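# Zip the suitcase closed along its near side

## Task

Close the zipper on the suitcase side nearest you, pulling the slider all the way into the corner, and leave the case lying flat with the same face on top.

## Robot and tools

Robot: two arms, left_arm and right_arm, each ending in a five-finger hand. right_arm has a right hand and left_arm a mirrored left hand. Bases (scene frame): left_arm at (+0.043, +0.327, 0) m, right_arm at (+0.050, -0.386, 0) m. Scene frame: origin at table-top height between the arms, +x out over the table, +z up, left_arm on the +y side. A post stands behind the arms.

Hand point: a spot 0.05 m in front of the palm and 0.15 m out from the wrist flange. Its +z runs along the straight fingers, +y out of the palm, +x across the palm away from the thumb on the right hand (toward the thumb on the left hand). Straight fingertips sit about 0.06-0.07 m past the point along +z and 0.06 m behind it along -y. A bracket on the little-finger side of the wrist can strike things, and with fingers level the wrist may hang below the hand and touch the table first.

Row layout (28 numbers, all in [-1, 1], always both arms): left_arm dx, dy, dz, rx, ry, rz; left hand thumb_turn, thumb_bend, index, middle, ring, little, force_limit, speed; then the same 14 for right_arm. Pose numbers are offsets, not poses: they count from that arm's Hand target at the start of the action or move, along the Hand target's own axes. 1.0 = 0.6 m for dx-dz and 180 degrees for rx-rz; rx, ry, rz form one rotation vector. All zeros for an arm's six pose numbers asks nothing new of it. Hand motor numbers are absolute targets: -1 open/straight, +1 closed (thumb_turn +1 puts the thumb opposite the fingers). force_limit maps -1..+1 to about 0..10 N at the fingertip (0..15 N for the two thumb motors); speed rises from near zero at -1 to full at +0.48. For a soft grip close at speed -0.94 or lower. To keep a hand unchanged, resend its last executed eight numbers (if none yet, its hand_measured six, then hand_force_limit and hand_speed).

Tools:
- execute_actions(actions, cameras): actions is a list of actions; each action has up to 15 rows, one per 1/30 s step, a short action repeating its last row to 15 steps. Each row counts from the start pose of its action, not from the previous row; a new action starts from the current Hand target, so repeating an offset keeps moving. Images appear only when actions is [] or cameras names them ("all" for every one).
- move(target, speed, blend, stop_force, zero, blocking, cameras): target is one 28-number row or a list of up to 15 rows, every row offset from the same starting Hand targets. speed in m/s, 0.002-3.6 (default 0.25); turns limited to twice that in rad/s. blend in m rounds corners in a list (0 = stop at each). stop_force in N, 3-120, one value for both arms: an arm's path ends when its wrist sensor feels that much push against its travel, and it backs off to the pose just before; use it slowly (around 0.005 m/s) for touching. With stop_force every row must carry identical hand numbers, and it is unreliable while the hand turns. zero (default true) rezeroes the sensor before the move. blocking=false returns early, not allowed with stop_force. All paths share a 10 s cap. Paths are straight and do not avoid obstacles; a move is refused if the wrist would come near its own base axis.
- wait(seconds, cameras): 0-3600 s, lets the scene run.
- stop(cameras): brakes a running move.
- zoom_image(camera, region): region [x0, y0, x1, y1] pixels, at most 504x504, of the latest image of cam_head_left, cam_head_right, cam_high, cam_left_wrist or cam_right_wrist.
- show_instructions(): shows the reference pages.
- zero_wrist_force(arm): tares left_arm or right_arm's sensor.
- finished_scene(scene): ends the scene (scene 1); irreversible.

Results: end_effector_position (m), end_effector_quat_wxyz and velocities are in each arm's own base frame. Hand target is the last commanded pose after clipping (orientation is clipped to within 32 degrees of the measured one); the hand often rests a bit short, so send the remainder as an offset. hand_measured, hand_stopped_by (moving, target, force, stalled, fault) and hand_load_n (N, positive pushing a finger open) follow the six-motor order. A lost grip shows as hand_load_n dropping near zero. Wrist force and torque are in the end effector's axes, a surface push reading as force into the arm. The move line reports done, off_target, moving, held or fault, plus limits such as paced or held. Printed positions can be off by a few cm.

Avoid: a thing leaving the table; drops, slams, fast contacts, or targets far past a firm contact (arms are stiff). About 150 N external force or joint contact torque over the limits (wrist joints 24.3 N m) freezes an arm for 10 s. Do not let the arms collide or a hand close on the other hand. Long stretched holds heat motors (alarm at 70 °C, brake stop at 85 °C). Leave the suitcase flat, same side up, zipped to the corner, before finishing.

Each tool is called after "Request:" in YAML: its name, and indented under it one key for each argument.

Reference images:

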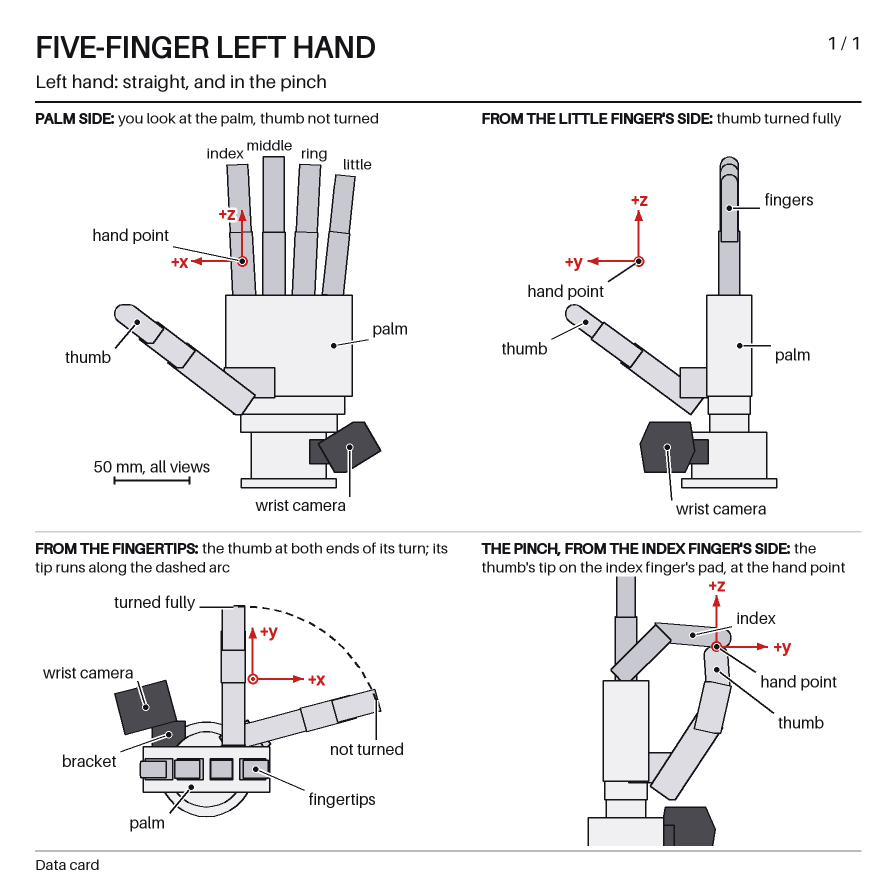

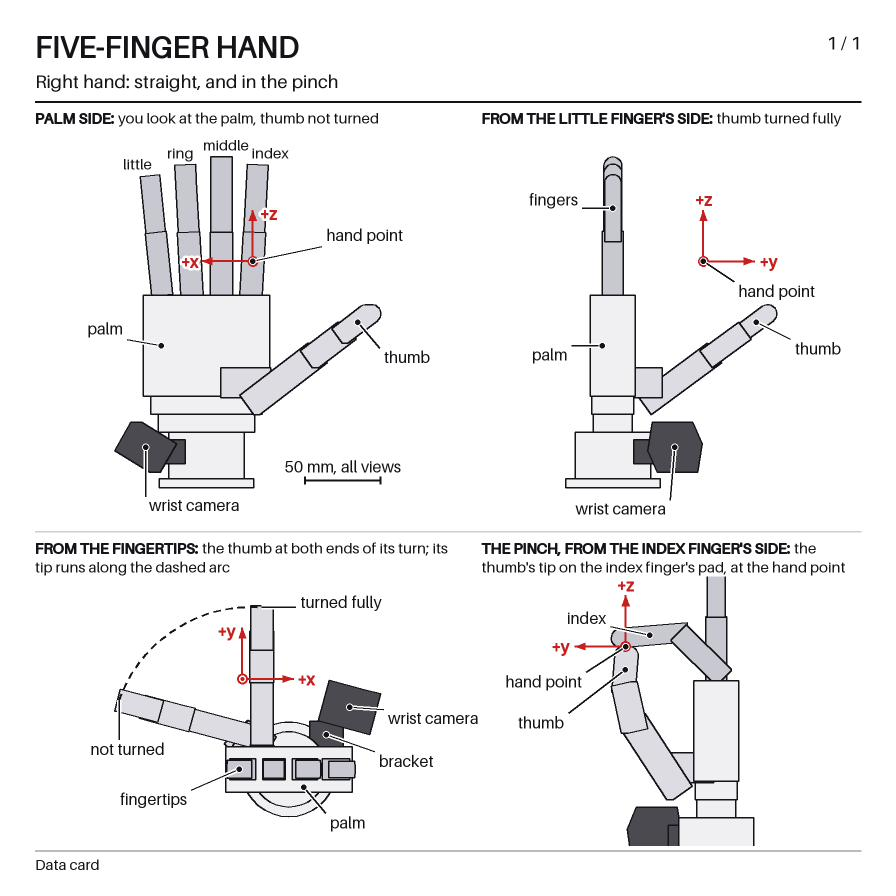

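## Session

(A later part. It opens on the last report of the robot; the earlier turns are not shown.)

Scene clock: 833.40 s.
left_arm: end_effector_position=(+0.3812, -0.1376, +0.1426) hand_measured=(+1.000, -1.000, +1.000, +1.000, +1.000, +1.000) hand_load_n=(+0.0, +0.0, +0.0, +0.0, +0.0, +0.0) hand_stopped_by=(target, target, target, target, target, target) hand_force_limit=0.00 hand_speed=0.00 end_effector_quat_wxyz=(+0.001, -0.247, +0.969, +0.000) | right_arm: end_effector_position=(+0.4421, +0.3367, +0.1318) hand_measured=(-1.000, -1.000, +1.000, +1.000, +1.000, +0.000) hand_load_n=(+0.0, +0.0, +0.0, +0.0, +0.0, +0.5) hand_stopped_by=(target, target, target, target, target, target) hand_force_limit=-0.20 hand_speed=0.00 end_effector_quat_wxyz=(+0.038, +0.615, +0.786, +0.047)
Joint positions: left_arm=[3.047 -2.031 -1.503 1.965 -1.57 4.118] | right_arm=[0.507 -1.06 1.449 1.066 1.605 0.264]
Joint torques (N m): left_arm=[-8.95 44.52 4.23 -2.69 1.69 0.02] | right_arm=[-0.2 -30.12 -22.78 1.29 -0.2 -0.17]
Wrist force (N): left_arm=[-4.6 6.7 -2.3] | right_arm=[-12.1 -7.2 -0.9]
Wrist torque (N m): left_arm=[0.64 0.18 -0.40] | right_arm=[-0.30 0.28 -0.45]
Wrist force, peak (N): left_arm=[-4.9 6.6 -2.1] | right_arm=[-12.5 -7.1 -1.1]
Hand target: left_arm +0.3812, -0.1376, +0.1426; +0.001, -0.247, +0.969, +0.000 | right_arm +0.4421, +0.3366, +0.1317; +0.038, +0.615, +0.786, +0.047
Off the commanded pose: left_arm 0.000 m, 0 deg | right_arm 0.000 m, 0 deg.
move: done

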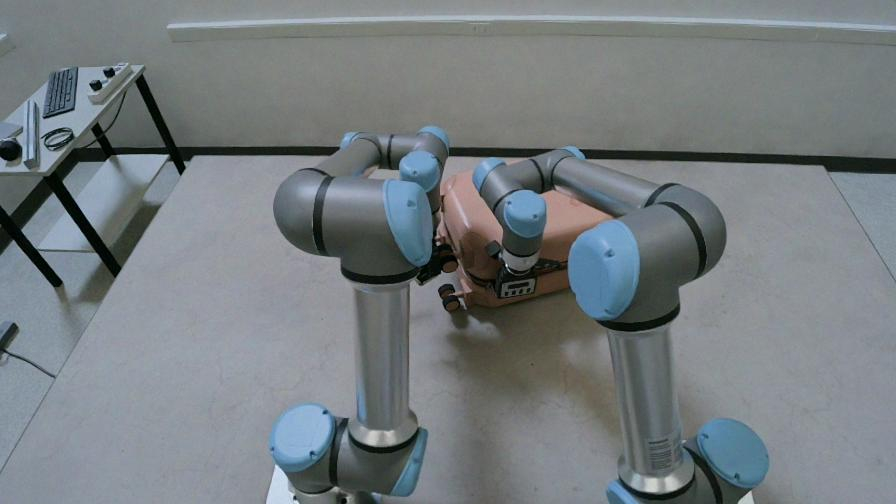

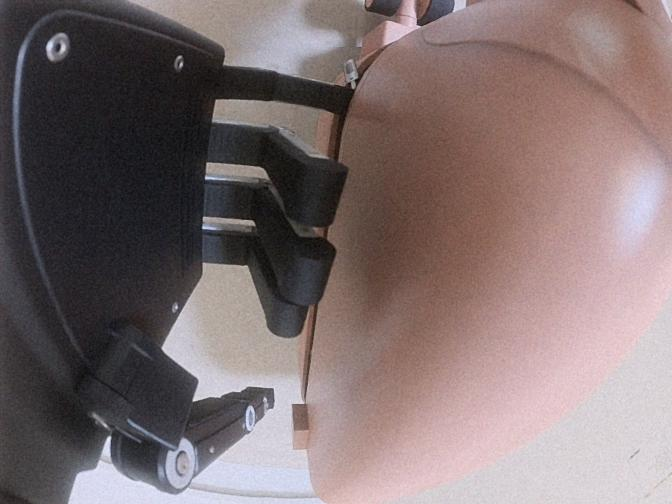

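Request:
move:
  target: [0,0,0,0,0,0,1,-1,1,1,1,1,0,0,0.0067,-0.0001,0,0,0,0,-1,-1,1,1,1,0,-0.2,0]
  speed: 0.01
  cameras: ["cam_head_left","cam_right_wrist"]

Request:
zoom_image:
  camera: "cam_head_left"
  region: [460, 245, 510, 295]

Request:
zoom_image:
  camera: "cam_right_wrist"
  region: [320, 50, 370, 100]

Scene clock: 834.80 s.
left_arm: end_effector_position=(+0.3812, -0.1376, +0.1426) hand_measured=(+1.000, -1.000, +1.000, +1.000, +1.000, +1.000) hand_load_n=(+0.0, +0.0, +0.0, +0.0, +0.0, -0.5) hand_stopped_by=(target, target, target, target, target, target) hand_force_limit=0.00 hand_speed=0.00 end_effector_quat_wxyz=(+0.001, -0.247, +0.969, +0.000) | right_arm: end_effector_position=(+0.4411, +0.3406, +0.1317) hand_measured=(-1.000, -1.000, +1.000, +1.000, +1.000, +0.000) hand_load_n=(+0.0, +0.0, +0.0, +0.0, +0.0, +0.5) hand_stopped_by=(target, target, target, target, target, target) hand_force_limit=-0.20 hand_speed=0.00 end_effector_quat_wxyz=(+0.038, +0.615, +0.786, +0.047)
Joint positions: left_arm=[3.047 -2.031 -1.503 1.965 -1.57 4.118] | right_arm=[0.516 -1.055 1.442 1.069 1.606 0.272]
Joint torques (N m): left_arm=[-5.58 44.6 4.72 -2.09 1.71 -0.59] | right_arm=[-5.64 -31.53 -22.2 1.16 2.25 0.45]
Wrist force (N): left_arm=[-4.5 6.5 -2.1] | right_arm=[-3.0 -10.6 -3.1]
Wrist torque (N m): left_arm=[0.60 0.18 -0.39] | right_arm=[-0.45 0.13 -0.53]
Wrist force, peak (N): left_arm=[-4.9 6.7 -2.1] | right_arm=[-12.6 -7.0 -1.1]
Hand target: left_arm +0.3812, -0.1376, +0.1426; +0.001, -0.247, +0.969, +0.000 | right_arm +0.4411, +0.3405, +0.1317; +0.038, +0.615, +0.786, +0.047
Off the commanded pose: left_arm 0.000 m, 0 deg | right_arm 0.000 m, 0 deg.
move: done

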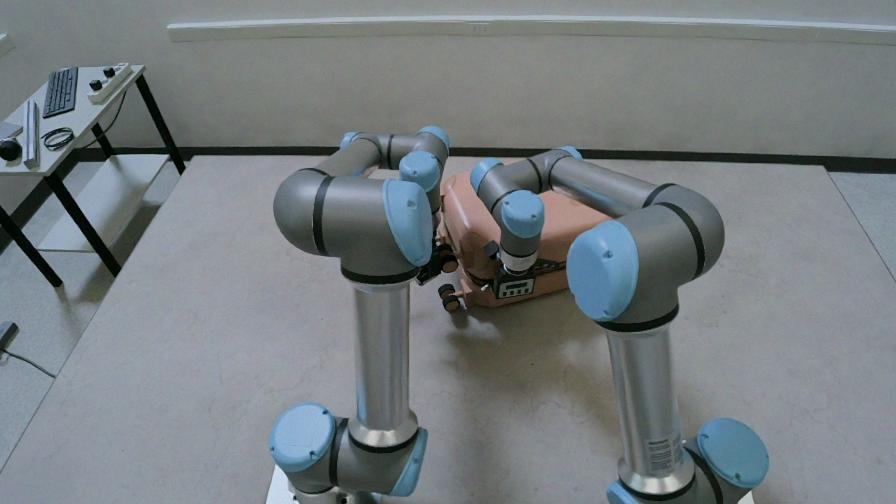

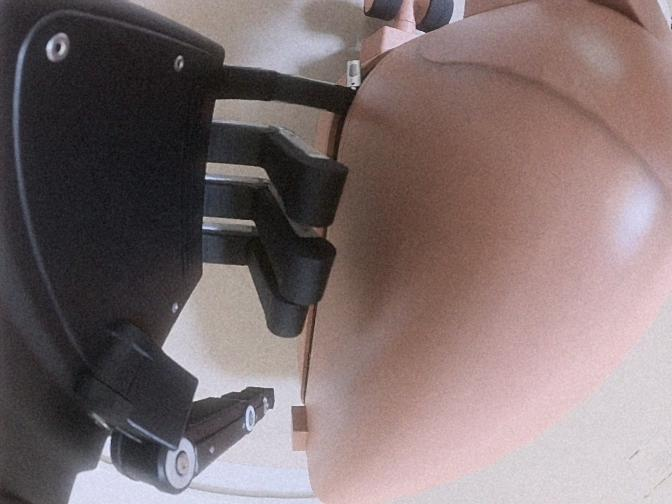

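Scaled by 10.080 from the camera's image (finer frame: 1280x720).

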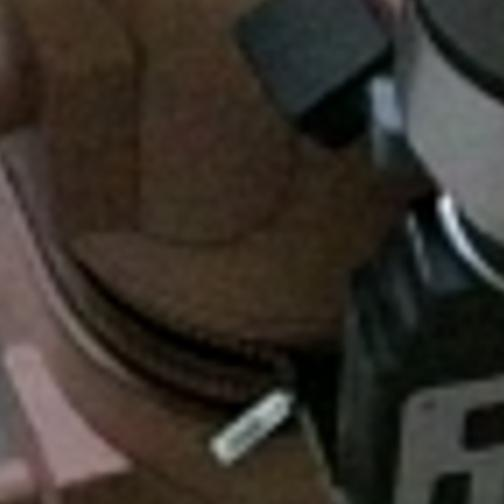

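Scaled by 10.080 from the camera's image (finer frame: 960x720).

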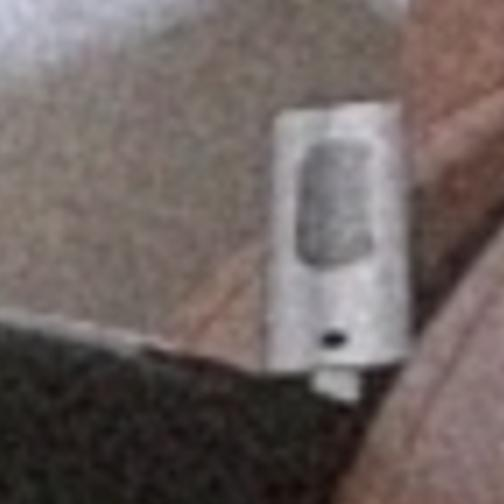

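Request:
wait:
  seconds: 0.1
  cameras: ["cam_head_left","cam_right_wrist","cam_high"]

Request:
zoom_image:
  camera: "cam_head_left"
  region: [460, 245, 510, 295]

Request:
zoom_image:
  camera: "cam_right_wrist"
  region: [320, 20, 440, 140]

Scene clock: 836.43 s.
left_arm: end_effector_position=(+0.3812, -0.1376, +0.1426) hand_measured=(+1.000, -1.000, +1.000, +1.000, +1.000, +1.000) hand_load_n=(+0.0, +0.0, +0.0, +0.0, +0.0, +0.5) hand_stopped_by=(target, target, target, target, target, target) hand_force_limit=0.00 hand_speed=0.00 end_effector_quat_wxyz=(+0.001, -0.247, +0.969, +0.000) | right_arm: end_effector_position=(+0.4411, +0.3405, +0.1317) hand_measured=(-1.000, -1.000, +1.000, +1.000, +1.000, +0.000) hand_load_n=(+0.0, +0.0, +0.0, +0.0, +0.0, +0.5) hand_stopped_by=(target, target, target, target, target, target) hand_force_limit=-0.20 hand_speed=0.00 end_effector_quat_wxyz=(+0.038, +0.615, +0.786, +0.047)
Joint positions: left_arm=[3.047 -2.031 -1.503 1.965 -1.57 4.118] | right_arm=[0.516 -1.055 1.442 1.069 1.606 0.272]
Joint torques (N m): left_arm=[-1.28 43.85 4.78 -1.1 1.65 -1.24] | right_arm=[-9.17 -42.16 -8.05 -0.86 0.21 -1.04]
Wrist force (N): left_arm=[-4.6 6.4 -2.3] | right_arm=[-1.8 -10.2 -3.6]
Wrist torque (N m): left_arm=[0.61 0.19 -0.40] | right_arm=[-0.37 0.03 -0.47]
Wrist force, peak (N): left_arm=[-4.8 6.7 -2.3] | right_arm=[-3.3 -10.8 -3.3]
Hand target: left_arm +0.3812, -0.1376, +0.1426; +0.001, -0.247, +0.969, +0.000 | right_arm +0.4411, +0.3405, +0.1317; +0.038, +0.615, +0.786, +0.047
Off the commanded pose: left_arm 0.000 m, 0 deg | right_arm 0.000 m, 0 deg.
wait: 0.10 s; at rest from the start
Images, in order (width x height): cam_head_left 896x504, cam_high 896x504, cam_right_wrist 672x504.

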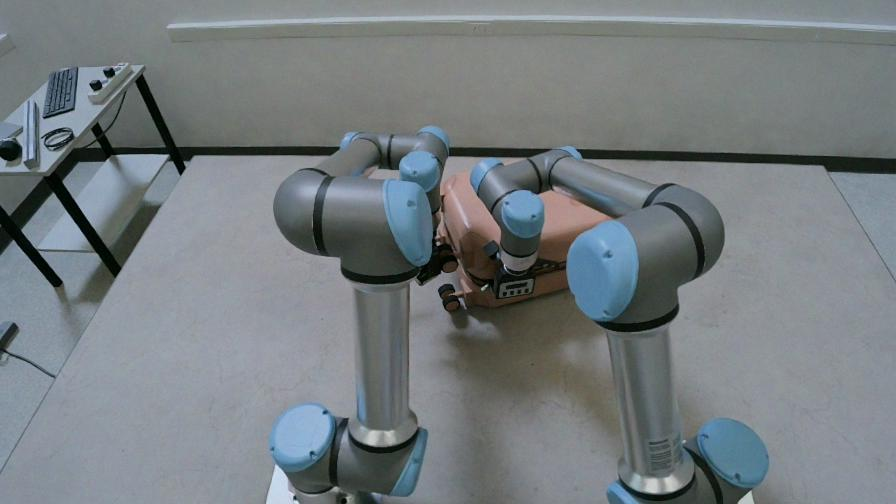

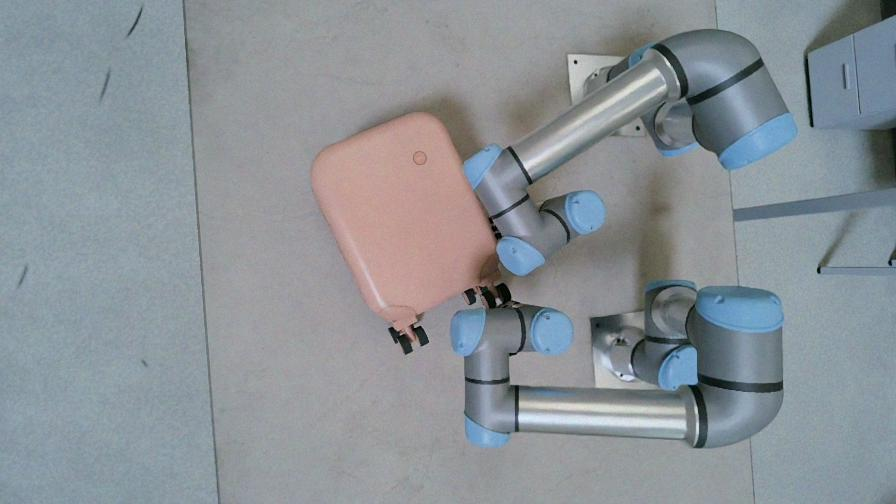

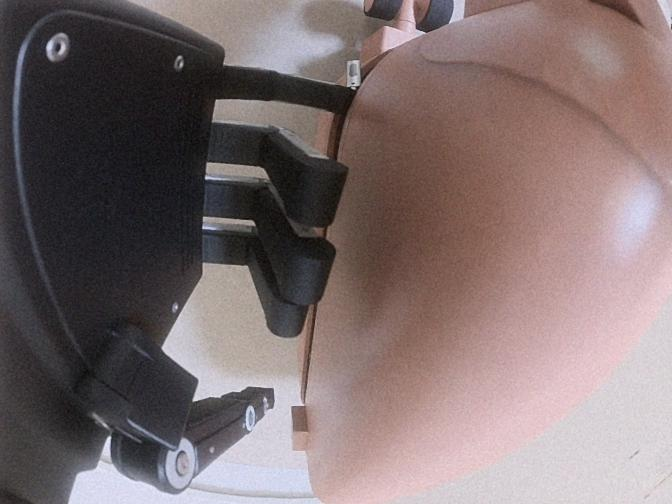

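Scaled by 10.080 from the camera's image (finer frame: 1280x720).

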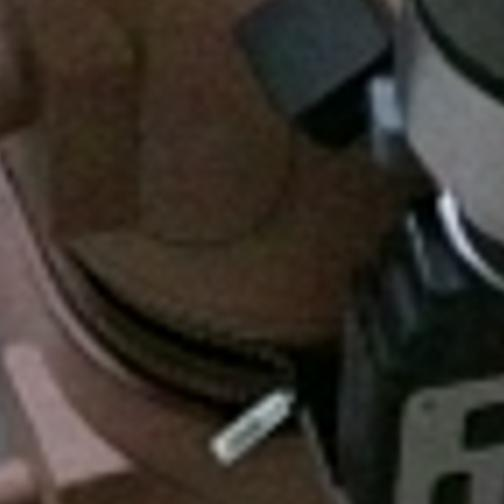

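Scaled by 4.200 from the camera's image (finer frame: 960x720).

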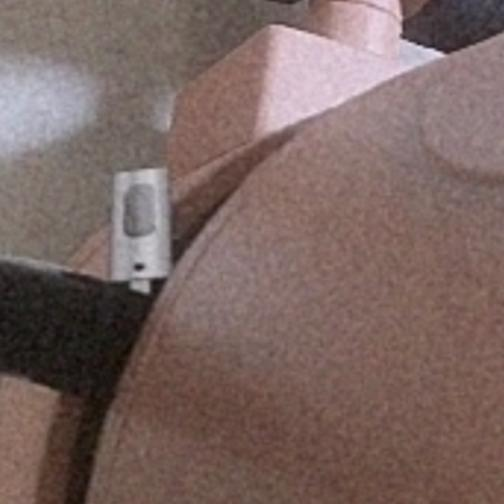

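Request:
move:
  target: [0,0,0,0,0,0,1,-1,1,1,1,1,0,0,0.0067,0.000,0,0,0,0,-1,-1,1,1,1,0,-0.2,0]
  speed: 0.01
  cameras: ["cam_head_left","cam_right_wrist"]

Request:
zoom_image:
  camera: "cam_head_left"
  region: [460, 245, 510, 295]

Request:
zoom_image:
  camera: "cam_right_wrist"
  region: [320, 20, 440, 140]

Scene clock: 837.97 s.
left_arm: end_effector_position=(+0.3812, -0.1376, +0.1426) hand_measured=(+1.000, -1.000, +1.000, +1.000, +1.000, +1.000) hand_load_n=(+0.0, +0.0, +0.0, +0.0, +0.0, +0.0) hand_stopped_by=(target, target, target, target, target, target) hand_force_limit=0.00 hand_speed=0.00 end_effector_quat_wxyz=(+0.001, -0.247, +0.969, +0.000) | right_arm: end_effector_position=(+0.4401, +0.3445, +0.1317) hand_measured=(-1.000, -1.000, +1.000, +1.000, +1.000, +0.000) hand_load_n=(+0.0, +0.0, +0.0, +0.0, +0.0, +1.0) hand_stopped_by=(target, target, target, target, target, target) hand_force_limit=-0.20 hand_speed=0.00 end_effector_quat_wxyz=(+0.038, +0.615, +0.786, +0.047)
Joint positions: left_arm=[3.047 -2.031 -1.503 1.965 -1.57 4.118] | right_arm=[0.524 -1.05 1.434 1.072 1.607 0.28]
Joint torques (N m): left_arm=[1.92 43.6 5.29 -1.01 1.58 -1.78] | right_arm=[-4.78 -31.03 -21.22 1.16 2.26 0.3]
Wrist force (N): left_arm=[-4.5 6.5 -2.2] | right_arm=[-3.3 -10.8 -2.9]
Wrist torque (N m): left_arm=[0.61 0.19 -0.40] | right_arm=[-0.48 0.15 -0.53]
Wrist force, peak (N): left_arm=[-4.9 6.6 -2.0] | right_arm=[-3.3 -10.8 -2.9]
Hand target: left_arm +0.3812, -0.1376, +0.1426; +0.001, -0.247, +0.969, +0.000 | right_arm +0.4401, +0.3444, +0.1317; +0.038, +0.615, +0.786, +0.047
Off the commanded pose: left_arm 0.000 m, 0 deg | right_arm 0.000 m, 0 deg.
move: done

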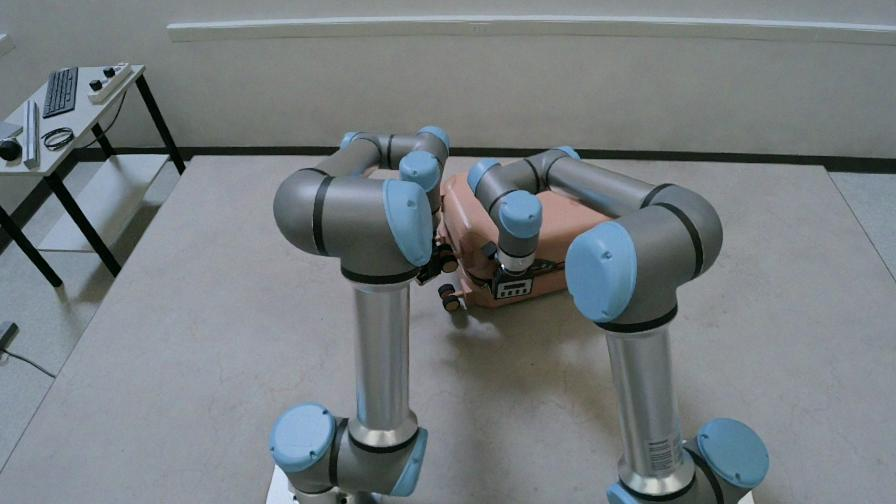

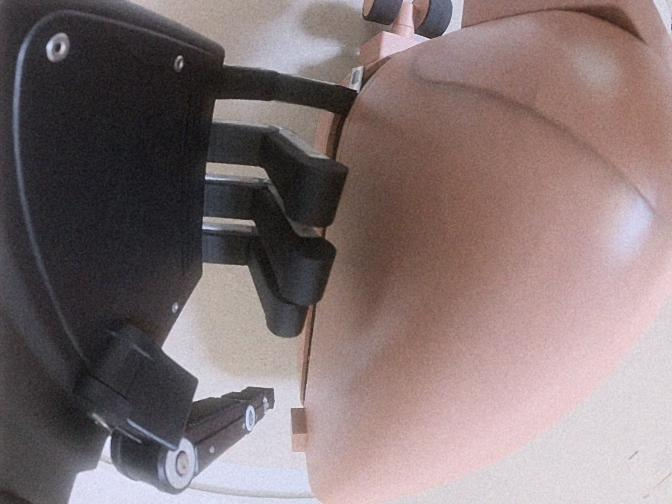

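Scaled by 10.080 from the camera's image (finer frame: 1280x720).

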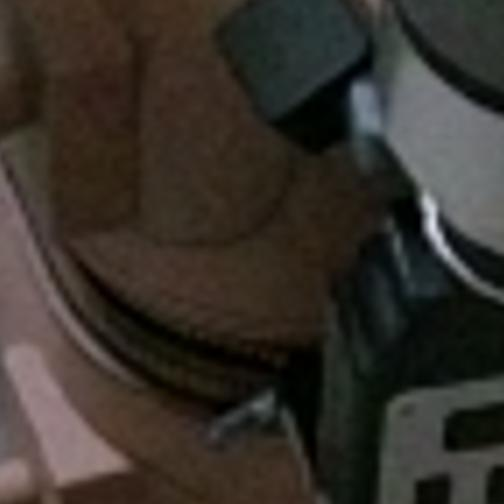

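Scaled by 4.200 from the camera's image (finer frame: 960x720).

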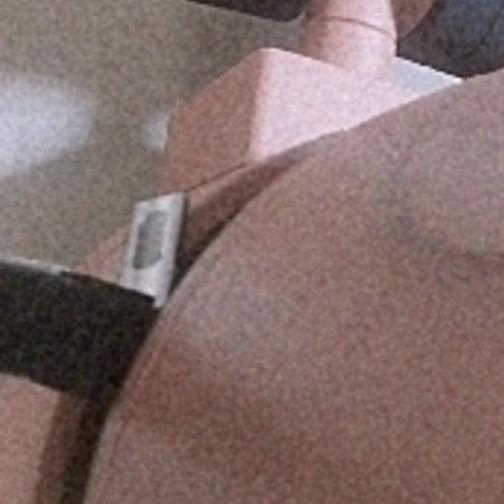

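Request:
move:
  target:
    - [0,0,0,0,0,0,1,-1,1,1,1,1,0,0,-0.005,-0.01,0,0,0,0,-1,-1,1,1,1,0,-0.2,0]
    - [0,0,0,0,0,0,1,-1,1,1,1,1,0,0,-0.022,-0.08,-0.0025,0,-0.00677,0.05514,-1,-1,1,1,1,0,-0.2,0]
  speed: 0.12
  blend: 0.005
  cameras: ["cam_head_left","cam_right_wrist"]

Request:
zoom_image:
  camera: "cam_head_left"
  region: [460, 245, 510, 295]

Request:
zoom_image:
  camera: "cam_right_wrist"
  region: [320, 20, 440, 140]

Scene clock: 840.37 s.
left_arm: end_effector_position=(+0.3812, -0.1376, +0.1426) hand_measured=(+1.000, -1.000, +1.000, +1.000, +1.000, +1.000) hand_load_n=(-0.5, +0.0, +0.0, +0.0, +0.0, +0.0) hand_stopped_by=(target, target, target, target, target, target) hand_force_limit=0.00 hand_speed=0.00 end_effector_quat_wxyz=(+0.001, -0.247, +0.969, +0.000) | right_arm: end_effector_position=(+0.3968, +0.3202, +0.1275) hand_measured=(-1.000, -1.000, +1.000, +1.000, +1.000, +0.000) hand_load_n=(+0.0, +0.0, +0.0, +0.0, +0.0, +0.0) hand_stopped_by=(target, target, target, target, target, target) hand_force_limit=-0.20 hand_speed=0.00 end_effector_quat_wxyz=(+0.042, +0.682, +0.729, +0.043)
Joint positions: left_arm=[3.047 -2.031 -1.503 1.965 -1.57 4.118] | right_arm=[0.554 -1.12 1.558 1.028 1.63 0.483]
Joint torques (N m): left_arm=[5.03 43.58 5.56 -1.05 1.68 -2.1] | right_arm=[-8.18 -22.91 -27.03 4.16 -2.6 1.23]
Wrist force (N): left_arm=[-0.8 3.6 -2.1] | right_arm=[0.6 -0.4 -0.9]
Wrist torque (N m): left_arm=[0.40 -0.01 -0.12] | right_arm=[0.08 -0.08 0.14]
Wrist force, peak (N): left_arm=[-4.7 6.7 -2.1] | right_arm=[-3.3 -11.0 -3.0]
Hand target: left_arm +0.3812, -0.1376, +0.1426; +0.001, -0.247, +0.969, +0.000 | right_arm +0.3969, +0.3202, +0.1275; +0.042, +0.682, +0.729, +0.043
Off the commanded pose: left_arm 0.000 m, 0 deg | right_arm 0.000 m, 0 deg.
move: done; blend cut to 0.0034 m at target 1

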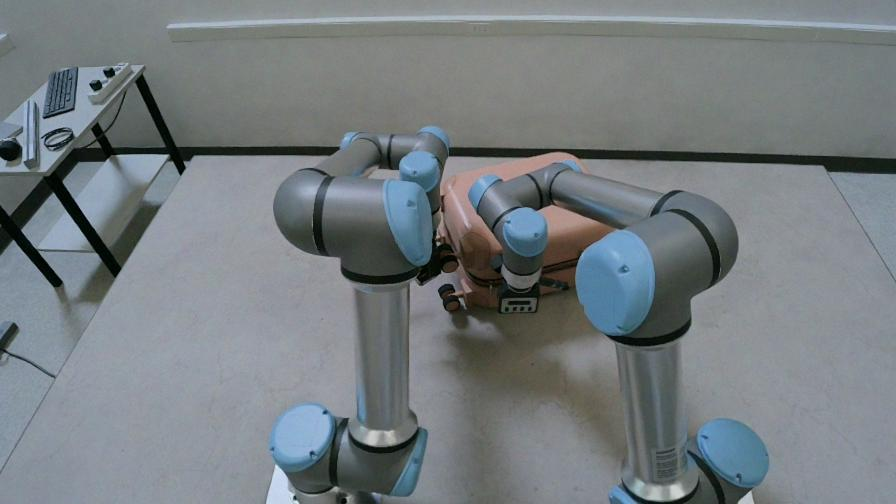

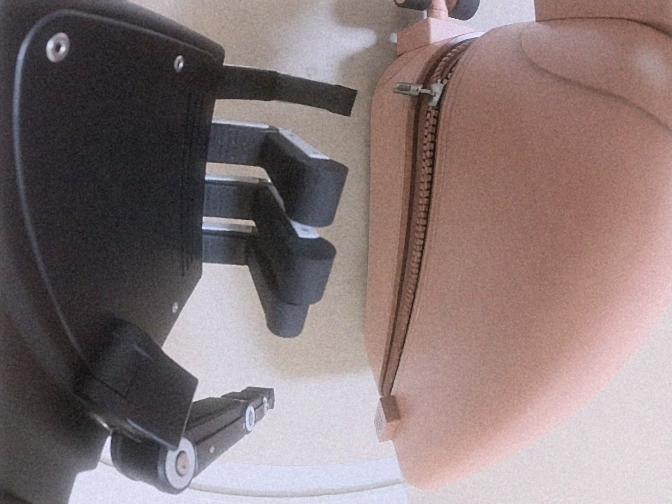

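Scaled by 10.080 from the camera's image (finer frame: 1280x720).

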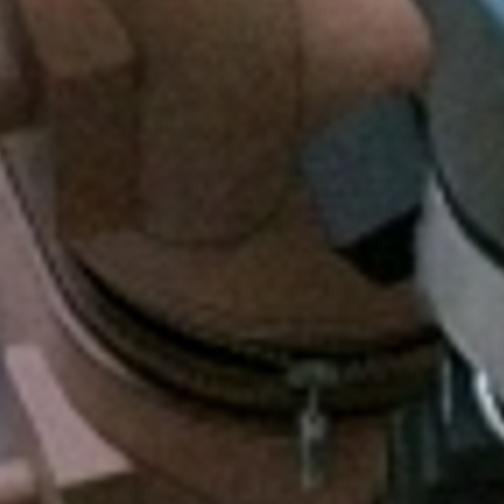

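Scaled by 4.200 from the camera's image (finer frame: 960x720).

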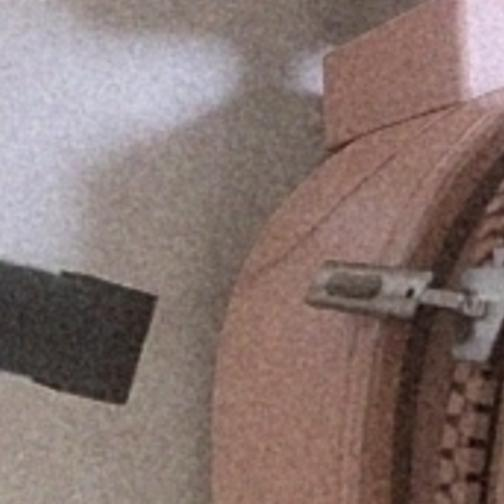

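Request:
zoom_image:
  camera: "cam_right_wrist"
  region: [380, 20, 500, 140]

Request:
zoom_image:
  camera: "cam_head_left"
  region: [475, 265, 505, 295]

Scaled by 4.200 from the camera's image (finer frame: 960x720).

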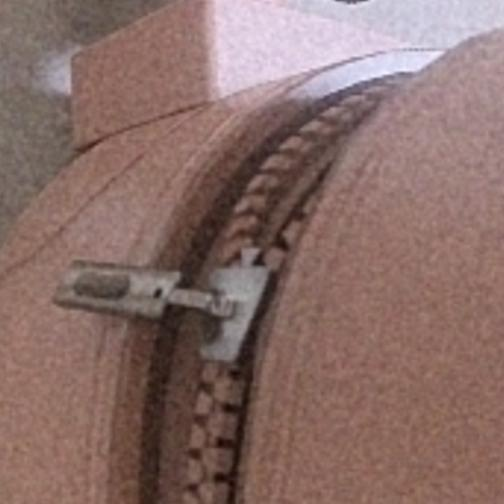

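Scaled by 16.800 from the camera's image (finer frame: 1280x720).

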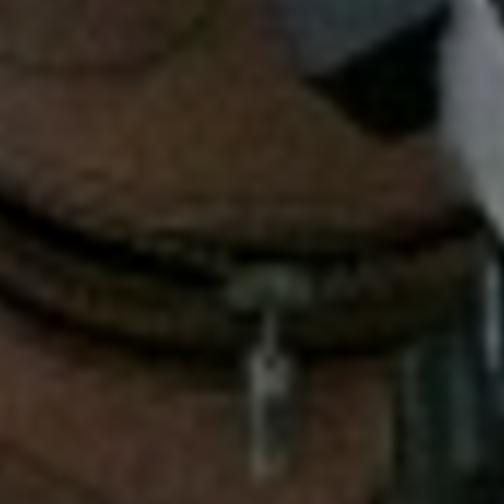

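Request:
move:
  target: [0,0,0,0,0,0,1,-1,1,1,1,1,0,0,0.01097,0.03556,-0.0027,0,-0.00339,0.02757,-1,-1,1,1,1,0,-0.2,0]
  speed: 0.12

Request:
move:
  target: [0,0,0,0,0,0,1,-1,1,1,1,1,0,0,0.0,0.025,0.0031,0,0,0,-1,-1,1,1,1,0,-0.2,0]
  speed: 0.012
  stop_force: 4
  cameras: ["cam_head_left","cam_right_wrist"]

Request:
zoom_image:
  camera: "cam_right_wrist"
  region: [320, 20, 440, 140]

Scene clock: 846.60 s.
left_arm: end_effector_position=(+0.3812, -0.1376, +0.1426) hand_measured=(+1.000, -1.000, +1.000, +1.000, +1.000, +1.000) hand_load_n=(+0.0, +0.0, +0.0, +0.0, +0.0, +0.0) hand_stopped_by=(target, target, target, target, target, target) hand_force_limit=0.00 hand_speed=0.00 end_effector_quat_wxyz=(+0.001, -0.247, +0.969, +0.000) | right_arm: end_effector_position=(+0.4174, +0.3281, +0.1316) hand_measured=(-1.000, -1.000, +1.000, +1.000, +1.000, +0.000) hand_load_n=(+0.0, +0.0, +0.0, +0.0, +0.0, +0.0) hand_stopped_by=(target, target, target, target, target, target) hand_force_limit=-0.20 hand_speed=0.00 end_effector_quat_wxyz=(+0.044, +0.713, +0.699, +0.041)
Joint positions: left_arm=[3.047 -2.031 -1.503 1.965 -1.57 4.118] | right_arm=[0.557 -1.062 1.458 1.075 1.639 0.573]
Joint torques (N m): left_arm=[5.71 42.61 6.25 -1.03 1.73 -2.17] | right_arm=[4.34 -39.58 -11.38 1.68 -1.41 0.27]
Wrist force (N): left_arm=[-0.5 3.5 -2.2] | right_arm=[0.8 -0.5 -0.8]
Wrist torque (N m): left_arm=[0.40 -0.06 -0.11] | right_arm=[0.05 -0.11 0.14]
Wrist force, peak (N): left_arm=[-0.6 3.9 -2.0] | right_arm=[1.2 -0.4 -1.0]
Hand target: left_arm +0.3812, -0.1376, +0.1426; +0.001, -0.247, +0.969, +0.000 | right_arm +0.4174, +0.3281, +0.1316; +0.044, +0.713, +0.699, +0.041
Off the commanded pose: left_arm 0.000 m, 0 deg | right_arm 0.000 m, 0 deg.
move: done

Scene clock: 848.30 s.
left_arm: end_effector_position=(+0.3812, -0.1376, +0.1426) hand_measured=(+1.000, -1.000, +1.000, +1.000, +1.000, +1.000) hand_load_n=(+0.0, +0.0, +0.0, +0.0, +0.0, +0.0) hand_stopped_by=(target, target, target, target, target, target) hand_force_limit=0.00 hand_speed=0.00 end_effector_quat_wxyz=(+0.001, -0.247, +0.969, +0.000) | right_arm: end_effector_position=(+0.4257, +0.3280, +0.1316) hand_measured=(-1.000, -1.000, +1.000, +1.000, +1.000, +0.000) hand_load_n=(+0.0, +0.0, +0.0, +0.0, +0.0, +0.5) hand_stopped_by=(target, target, target, target, target, target) hand_force_limit=-0.20 hand_speed=0.00 end_effector_quat_wxyz=(+0.044, +0.713, +0.699, +0.041)
Joint positions: left_arm=[3.047 -2.031 -1.503 1.965 -1.57 4.118] | right_arm=[0.548 -1.05 1.438 1.082 1.638 0.564]
Joint torques (N m): left_arm=[5.3 42.44 6.43 -0.97 1.64 -2.16] | right_arm=[6.59 -42.73 -7.49 0.7 2.35 1.8]
Wrist force (N): left_arm=[-0.7 3.4 -2.1] | right_arm=[-0.4 -4.2 -1.6]
Wrist torque (N m): left_arm=[0.38 -0.04 -0.10] | right_arm=[-0.15 0.01 -0.12]
Wrist force, peak (N): left_arm=[-0.8 3.6 -2.2] | right_arm=[-0.4 -6.6 -2.1]
Hand target: left_arm +0.3812, -0.1376, +0.1426; +0.001, -0.247, +0.969, +0.000 | right_arm +0.4257, +0.3280, +0.1316; +0.044, +0.713, +0.699, +0.041 (not the last commanded pose)
Off the commanded pose: left_arm 0.000 m, 0 deg | right_arm 0.007 m, 0 deg.
move: contact (right_arm)

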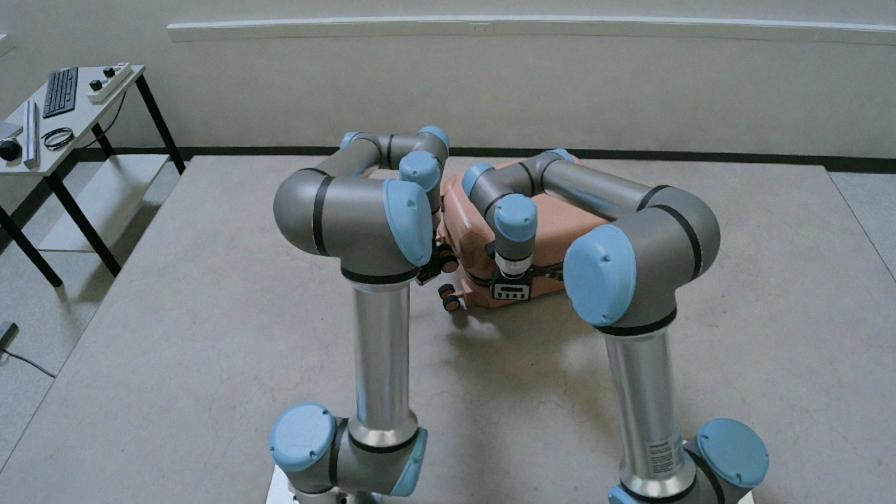

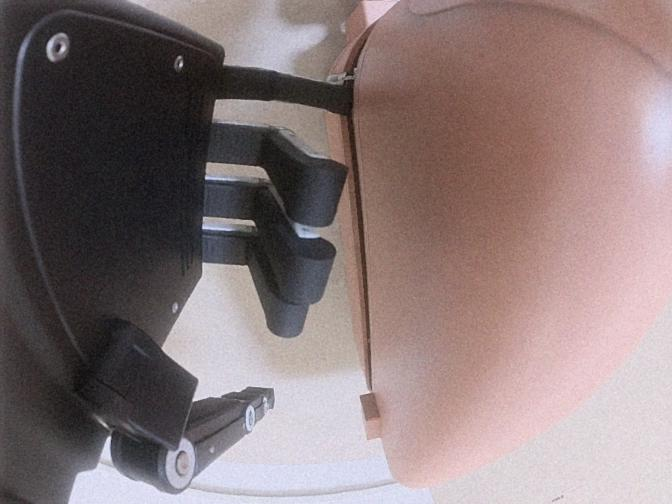

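Scaled by 4.200 from the camera's image (finer frame: 960x720).

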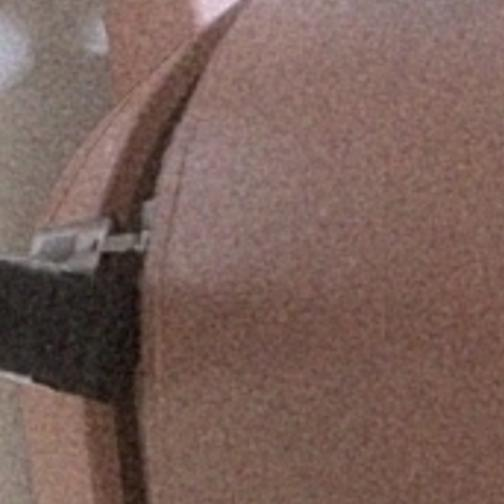

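Request:
move:
  target: [0,0,0,0,0,0,1,-1,1,1,1,1,0,0,0.0067,0.0,0,0,0,0,-1,-1,1,1,1,0,-0.2,0]
  speed: 0.01
  cameras: ["cam_head_left","cam_right_wrist"]

Request:
zoom_image:
  camera: "cam_right_wrist"
  region: [320, 20, 440, 140]

Request:
zoom_image:
  camera: "cam_head_left"
  region: [460, 245, 510, 295]

Scene clock: 849.73 s.
left_arm: end_effector_position=(+0.3812, -0.1376, +0.1426) hand_measured=(+1.000, -1.000, +1.000, +1.000, +1.000, +1.000) hand_load_n=(+0.0, +0.0, +0.0, +0.0, +0.0, +0.0) hand_stopped_by=(target, target, target, target, target, target) hand_force_limit=0.00 hand_speed=0.00 end_effector_quat_wxyz=(+0.001, -0.247, +0.969, +0.000) | right_arm: end_effector_position=(+0.4257, +0.3321, +0.1316) hand_measured=(-1.000, -1.000, +1.000, +1.000, +1.000, +0.000) hand_load_n=(+0.0, +0.0, +0.0, +0.0, +0.0, +2.0) hand_stopped_by=(target, target, target, target, target, target) hand_force_limit=-0.20 hand_speed=0.00 end_effector_quat_wxyz=(+0.044, +0.713, +0.699, +0.041)
Joint positions: left_arm=[3.047 -2.031 -1.503 1.965 -1.57 4.118] | right_arm=[0.555 -1.043 1.427 1.086 1.639 0.571]
Joint torques (N m): left_arm=[5.26 42.31 6.76 -1.13 1.65 -2.12] | right_arm=[-4.01 -35.87 -18.88 0.38 2.45 0.53]
Wrist force (N): left_arm=[-2.0 3.8 -2.1] | right_arm=[-6.3 -10.7 -2.1]
Wrist torque (N m): left_arm=[0.42 0.05 -0.21] | right_arm=[-0.50 0.30 -0.65]
Wrist force, peak (N): left_arm=[-2.2 3.7 -2.2] | right_arm=[-6.5 -10.7 -2.2]
Hand target: left_arm +0.3812, -0.1376, +0.1426; +0.001, -0.247, +0.969, +0.000 | right_arm +0.4258, +0.3320, +0.1316; +0.044, +0.713, +0.699, +0.041
Off the commanded pose: left_arm 0.000 m, 0 deg | right_arm 0.000 m, 0 deg.
move: done

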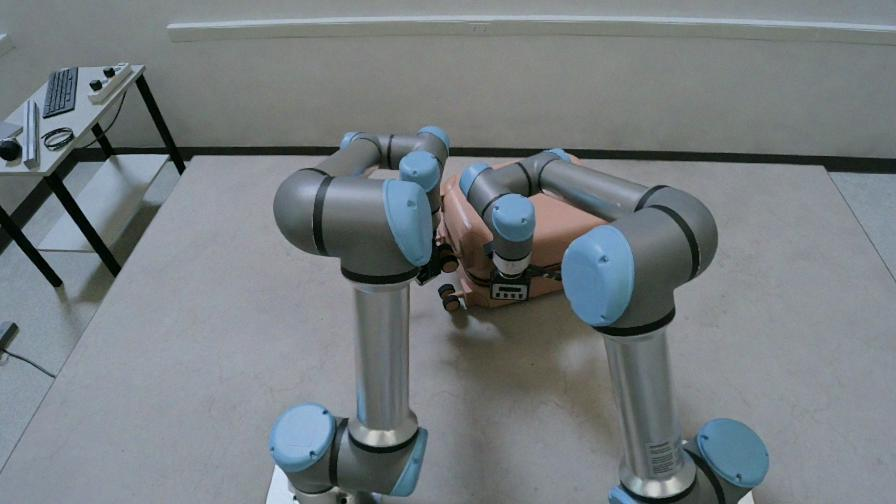

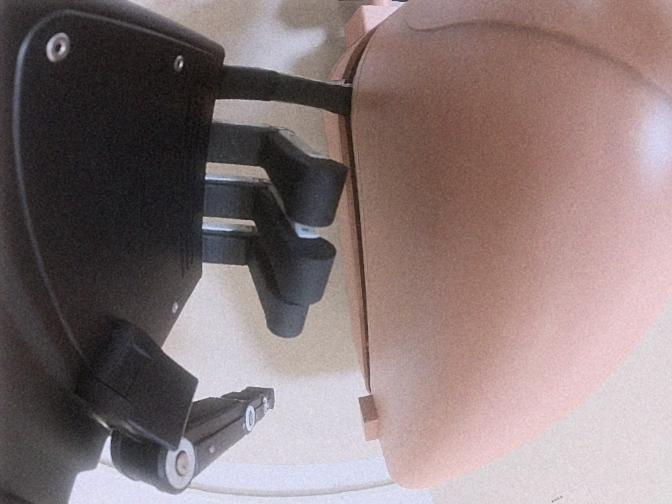

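Scaled by 4.200 from the camera's image (finer frame: 960x720).

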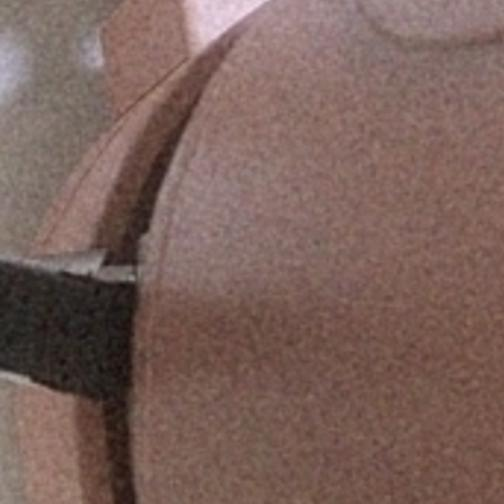

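Scaled by 10.080 from the camera's image (finer frame: 1280x720).

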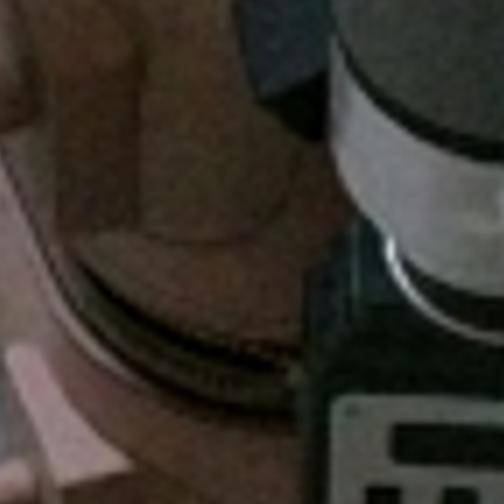

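Request:
move:
  target: [0,0,0,0,0,0,1,-1,1,1,1,1,0,0,0.0067,0.0,0,0,0,0,-1,-1,1,1,1,0,-0.2,0]
  speed: 0.01
  cameras: ["cam_head_left","cam_right_wrist"]

Request:
zoom_image:
  camera: "cam_right_wrist"
  region: [320, 20, 440, 140]

Request:
zoom_image:
  camera: "cam_head_left"
  region: [460, 245, 510, 295]

Scene clock: 850.87 s.
left_arm: end_effector_position=(+0.3812, -0.1376, +0.1426) hand_measured=(+1.000, -1.000, +1.000, +1.000, +1.000, +1.000) hand_load_n=(+0.0, +0.0, +0.5, +0.0, +0.0, +0.0) hand_stopped_by=(target, target, target, target, target, target) hand_force_limit=0.00 hand_speed=0.00 end_effector_quat_wxyz=(+0.001, -0.247, +0.969, +0.000) | right_arm: end_effector_position=(+0.4259, +0.3361, +0.1316) hand_measured=(-1.000, -1.000, +1.000, +1.000, +1.000, +0.000) hand_load_n=(+0.0, +0.0, +0.0, +0.0, +0.0, +1.5) hand_stopped_by=(target, target, target, target, target, target) hand_force_limit=-0.20 hand_speed=0.00 end_effector_quat_wxyz=(+0.044, +0.713, +0.699, +0.041)
Joint positions: left_arm=[3.047 -2.031 -1.503 1.965 -1.57 4.118] | right_arm=[0.562 -1.036 1.416 1.091 1.64 0.578]
Joint torques (N m): left_arm=[4.88 41.97 7.52 -1.31 1.59 -2.09] | right_arm=[2.26 -37.05 -19.43 0 -0.07 -0.16]
Wrist force (N): left_arm=[-6.6 9.6 -1.7] | right_arm=[-15.6 -6.6 -0.5]
Wrist torque (N m): left_arm=[0.78 0.33 -0.55] | right_arm=[-0.25 0.34 -0.50]
Wrist force, peak (N): left_arm=[-6.6 9.6 -1.7] | right_arm=[-15.6 -6.6 -0.5]
Hand target: left_arm +0.3812, -0.1376, +0.1426; +0.001, -0.247, +0.969, +0.000 | right_arm +0.4258, +0.3360, +0.1316; +0.044, +0.713, +0.699, +0.041
Off the commanded pose: left_arm 0.000 m, 0 deg | right_arm 0.000 m, 0 deg.
move: done

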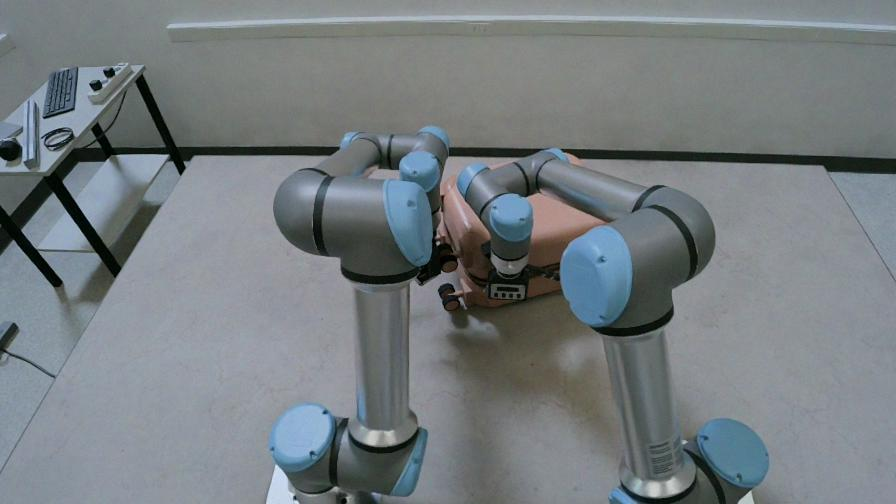

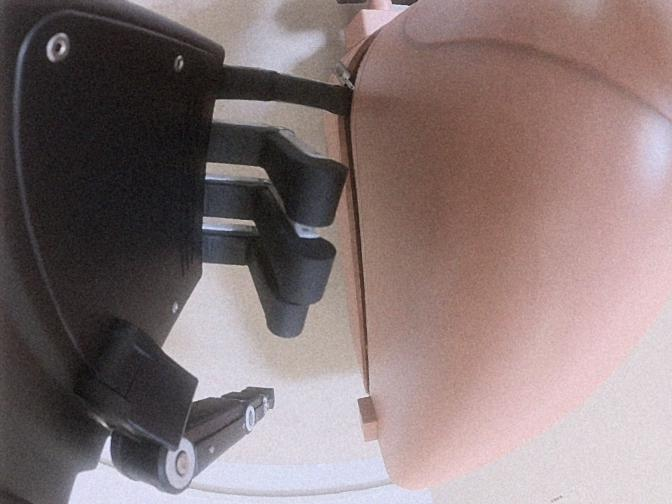

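Scaled by 4.200 from the camera's image (finer frame: 960x720).

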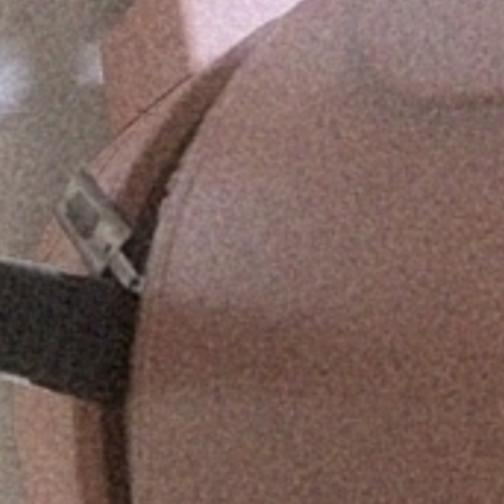

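Scaled by 10.080 from the camera's image (finer frame: 1280x720).

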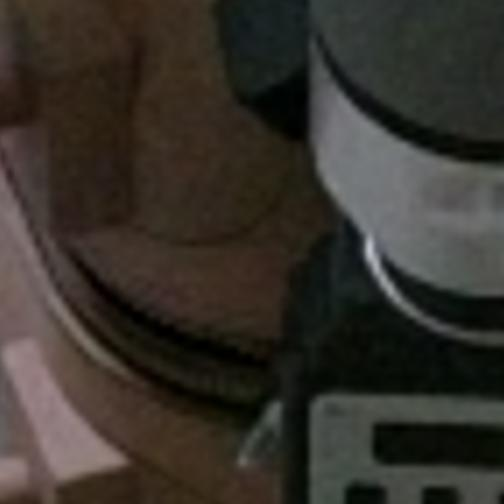

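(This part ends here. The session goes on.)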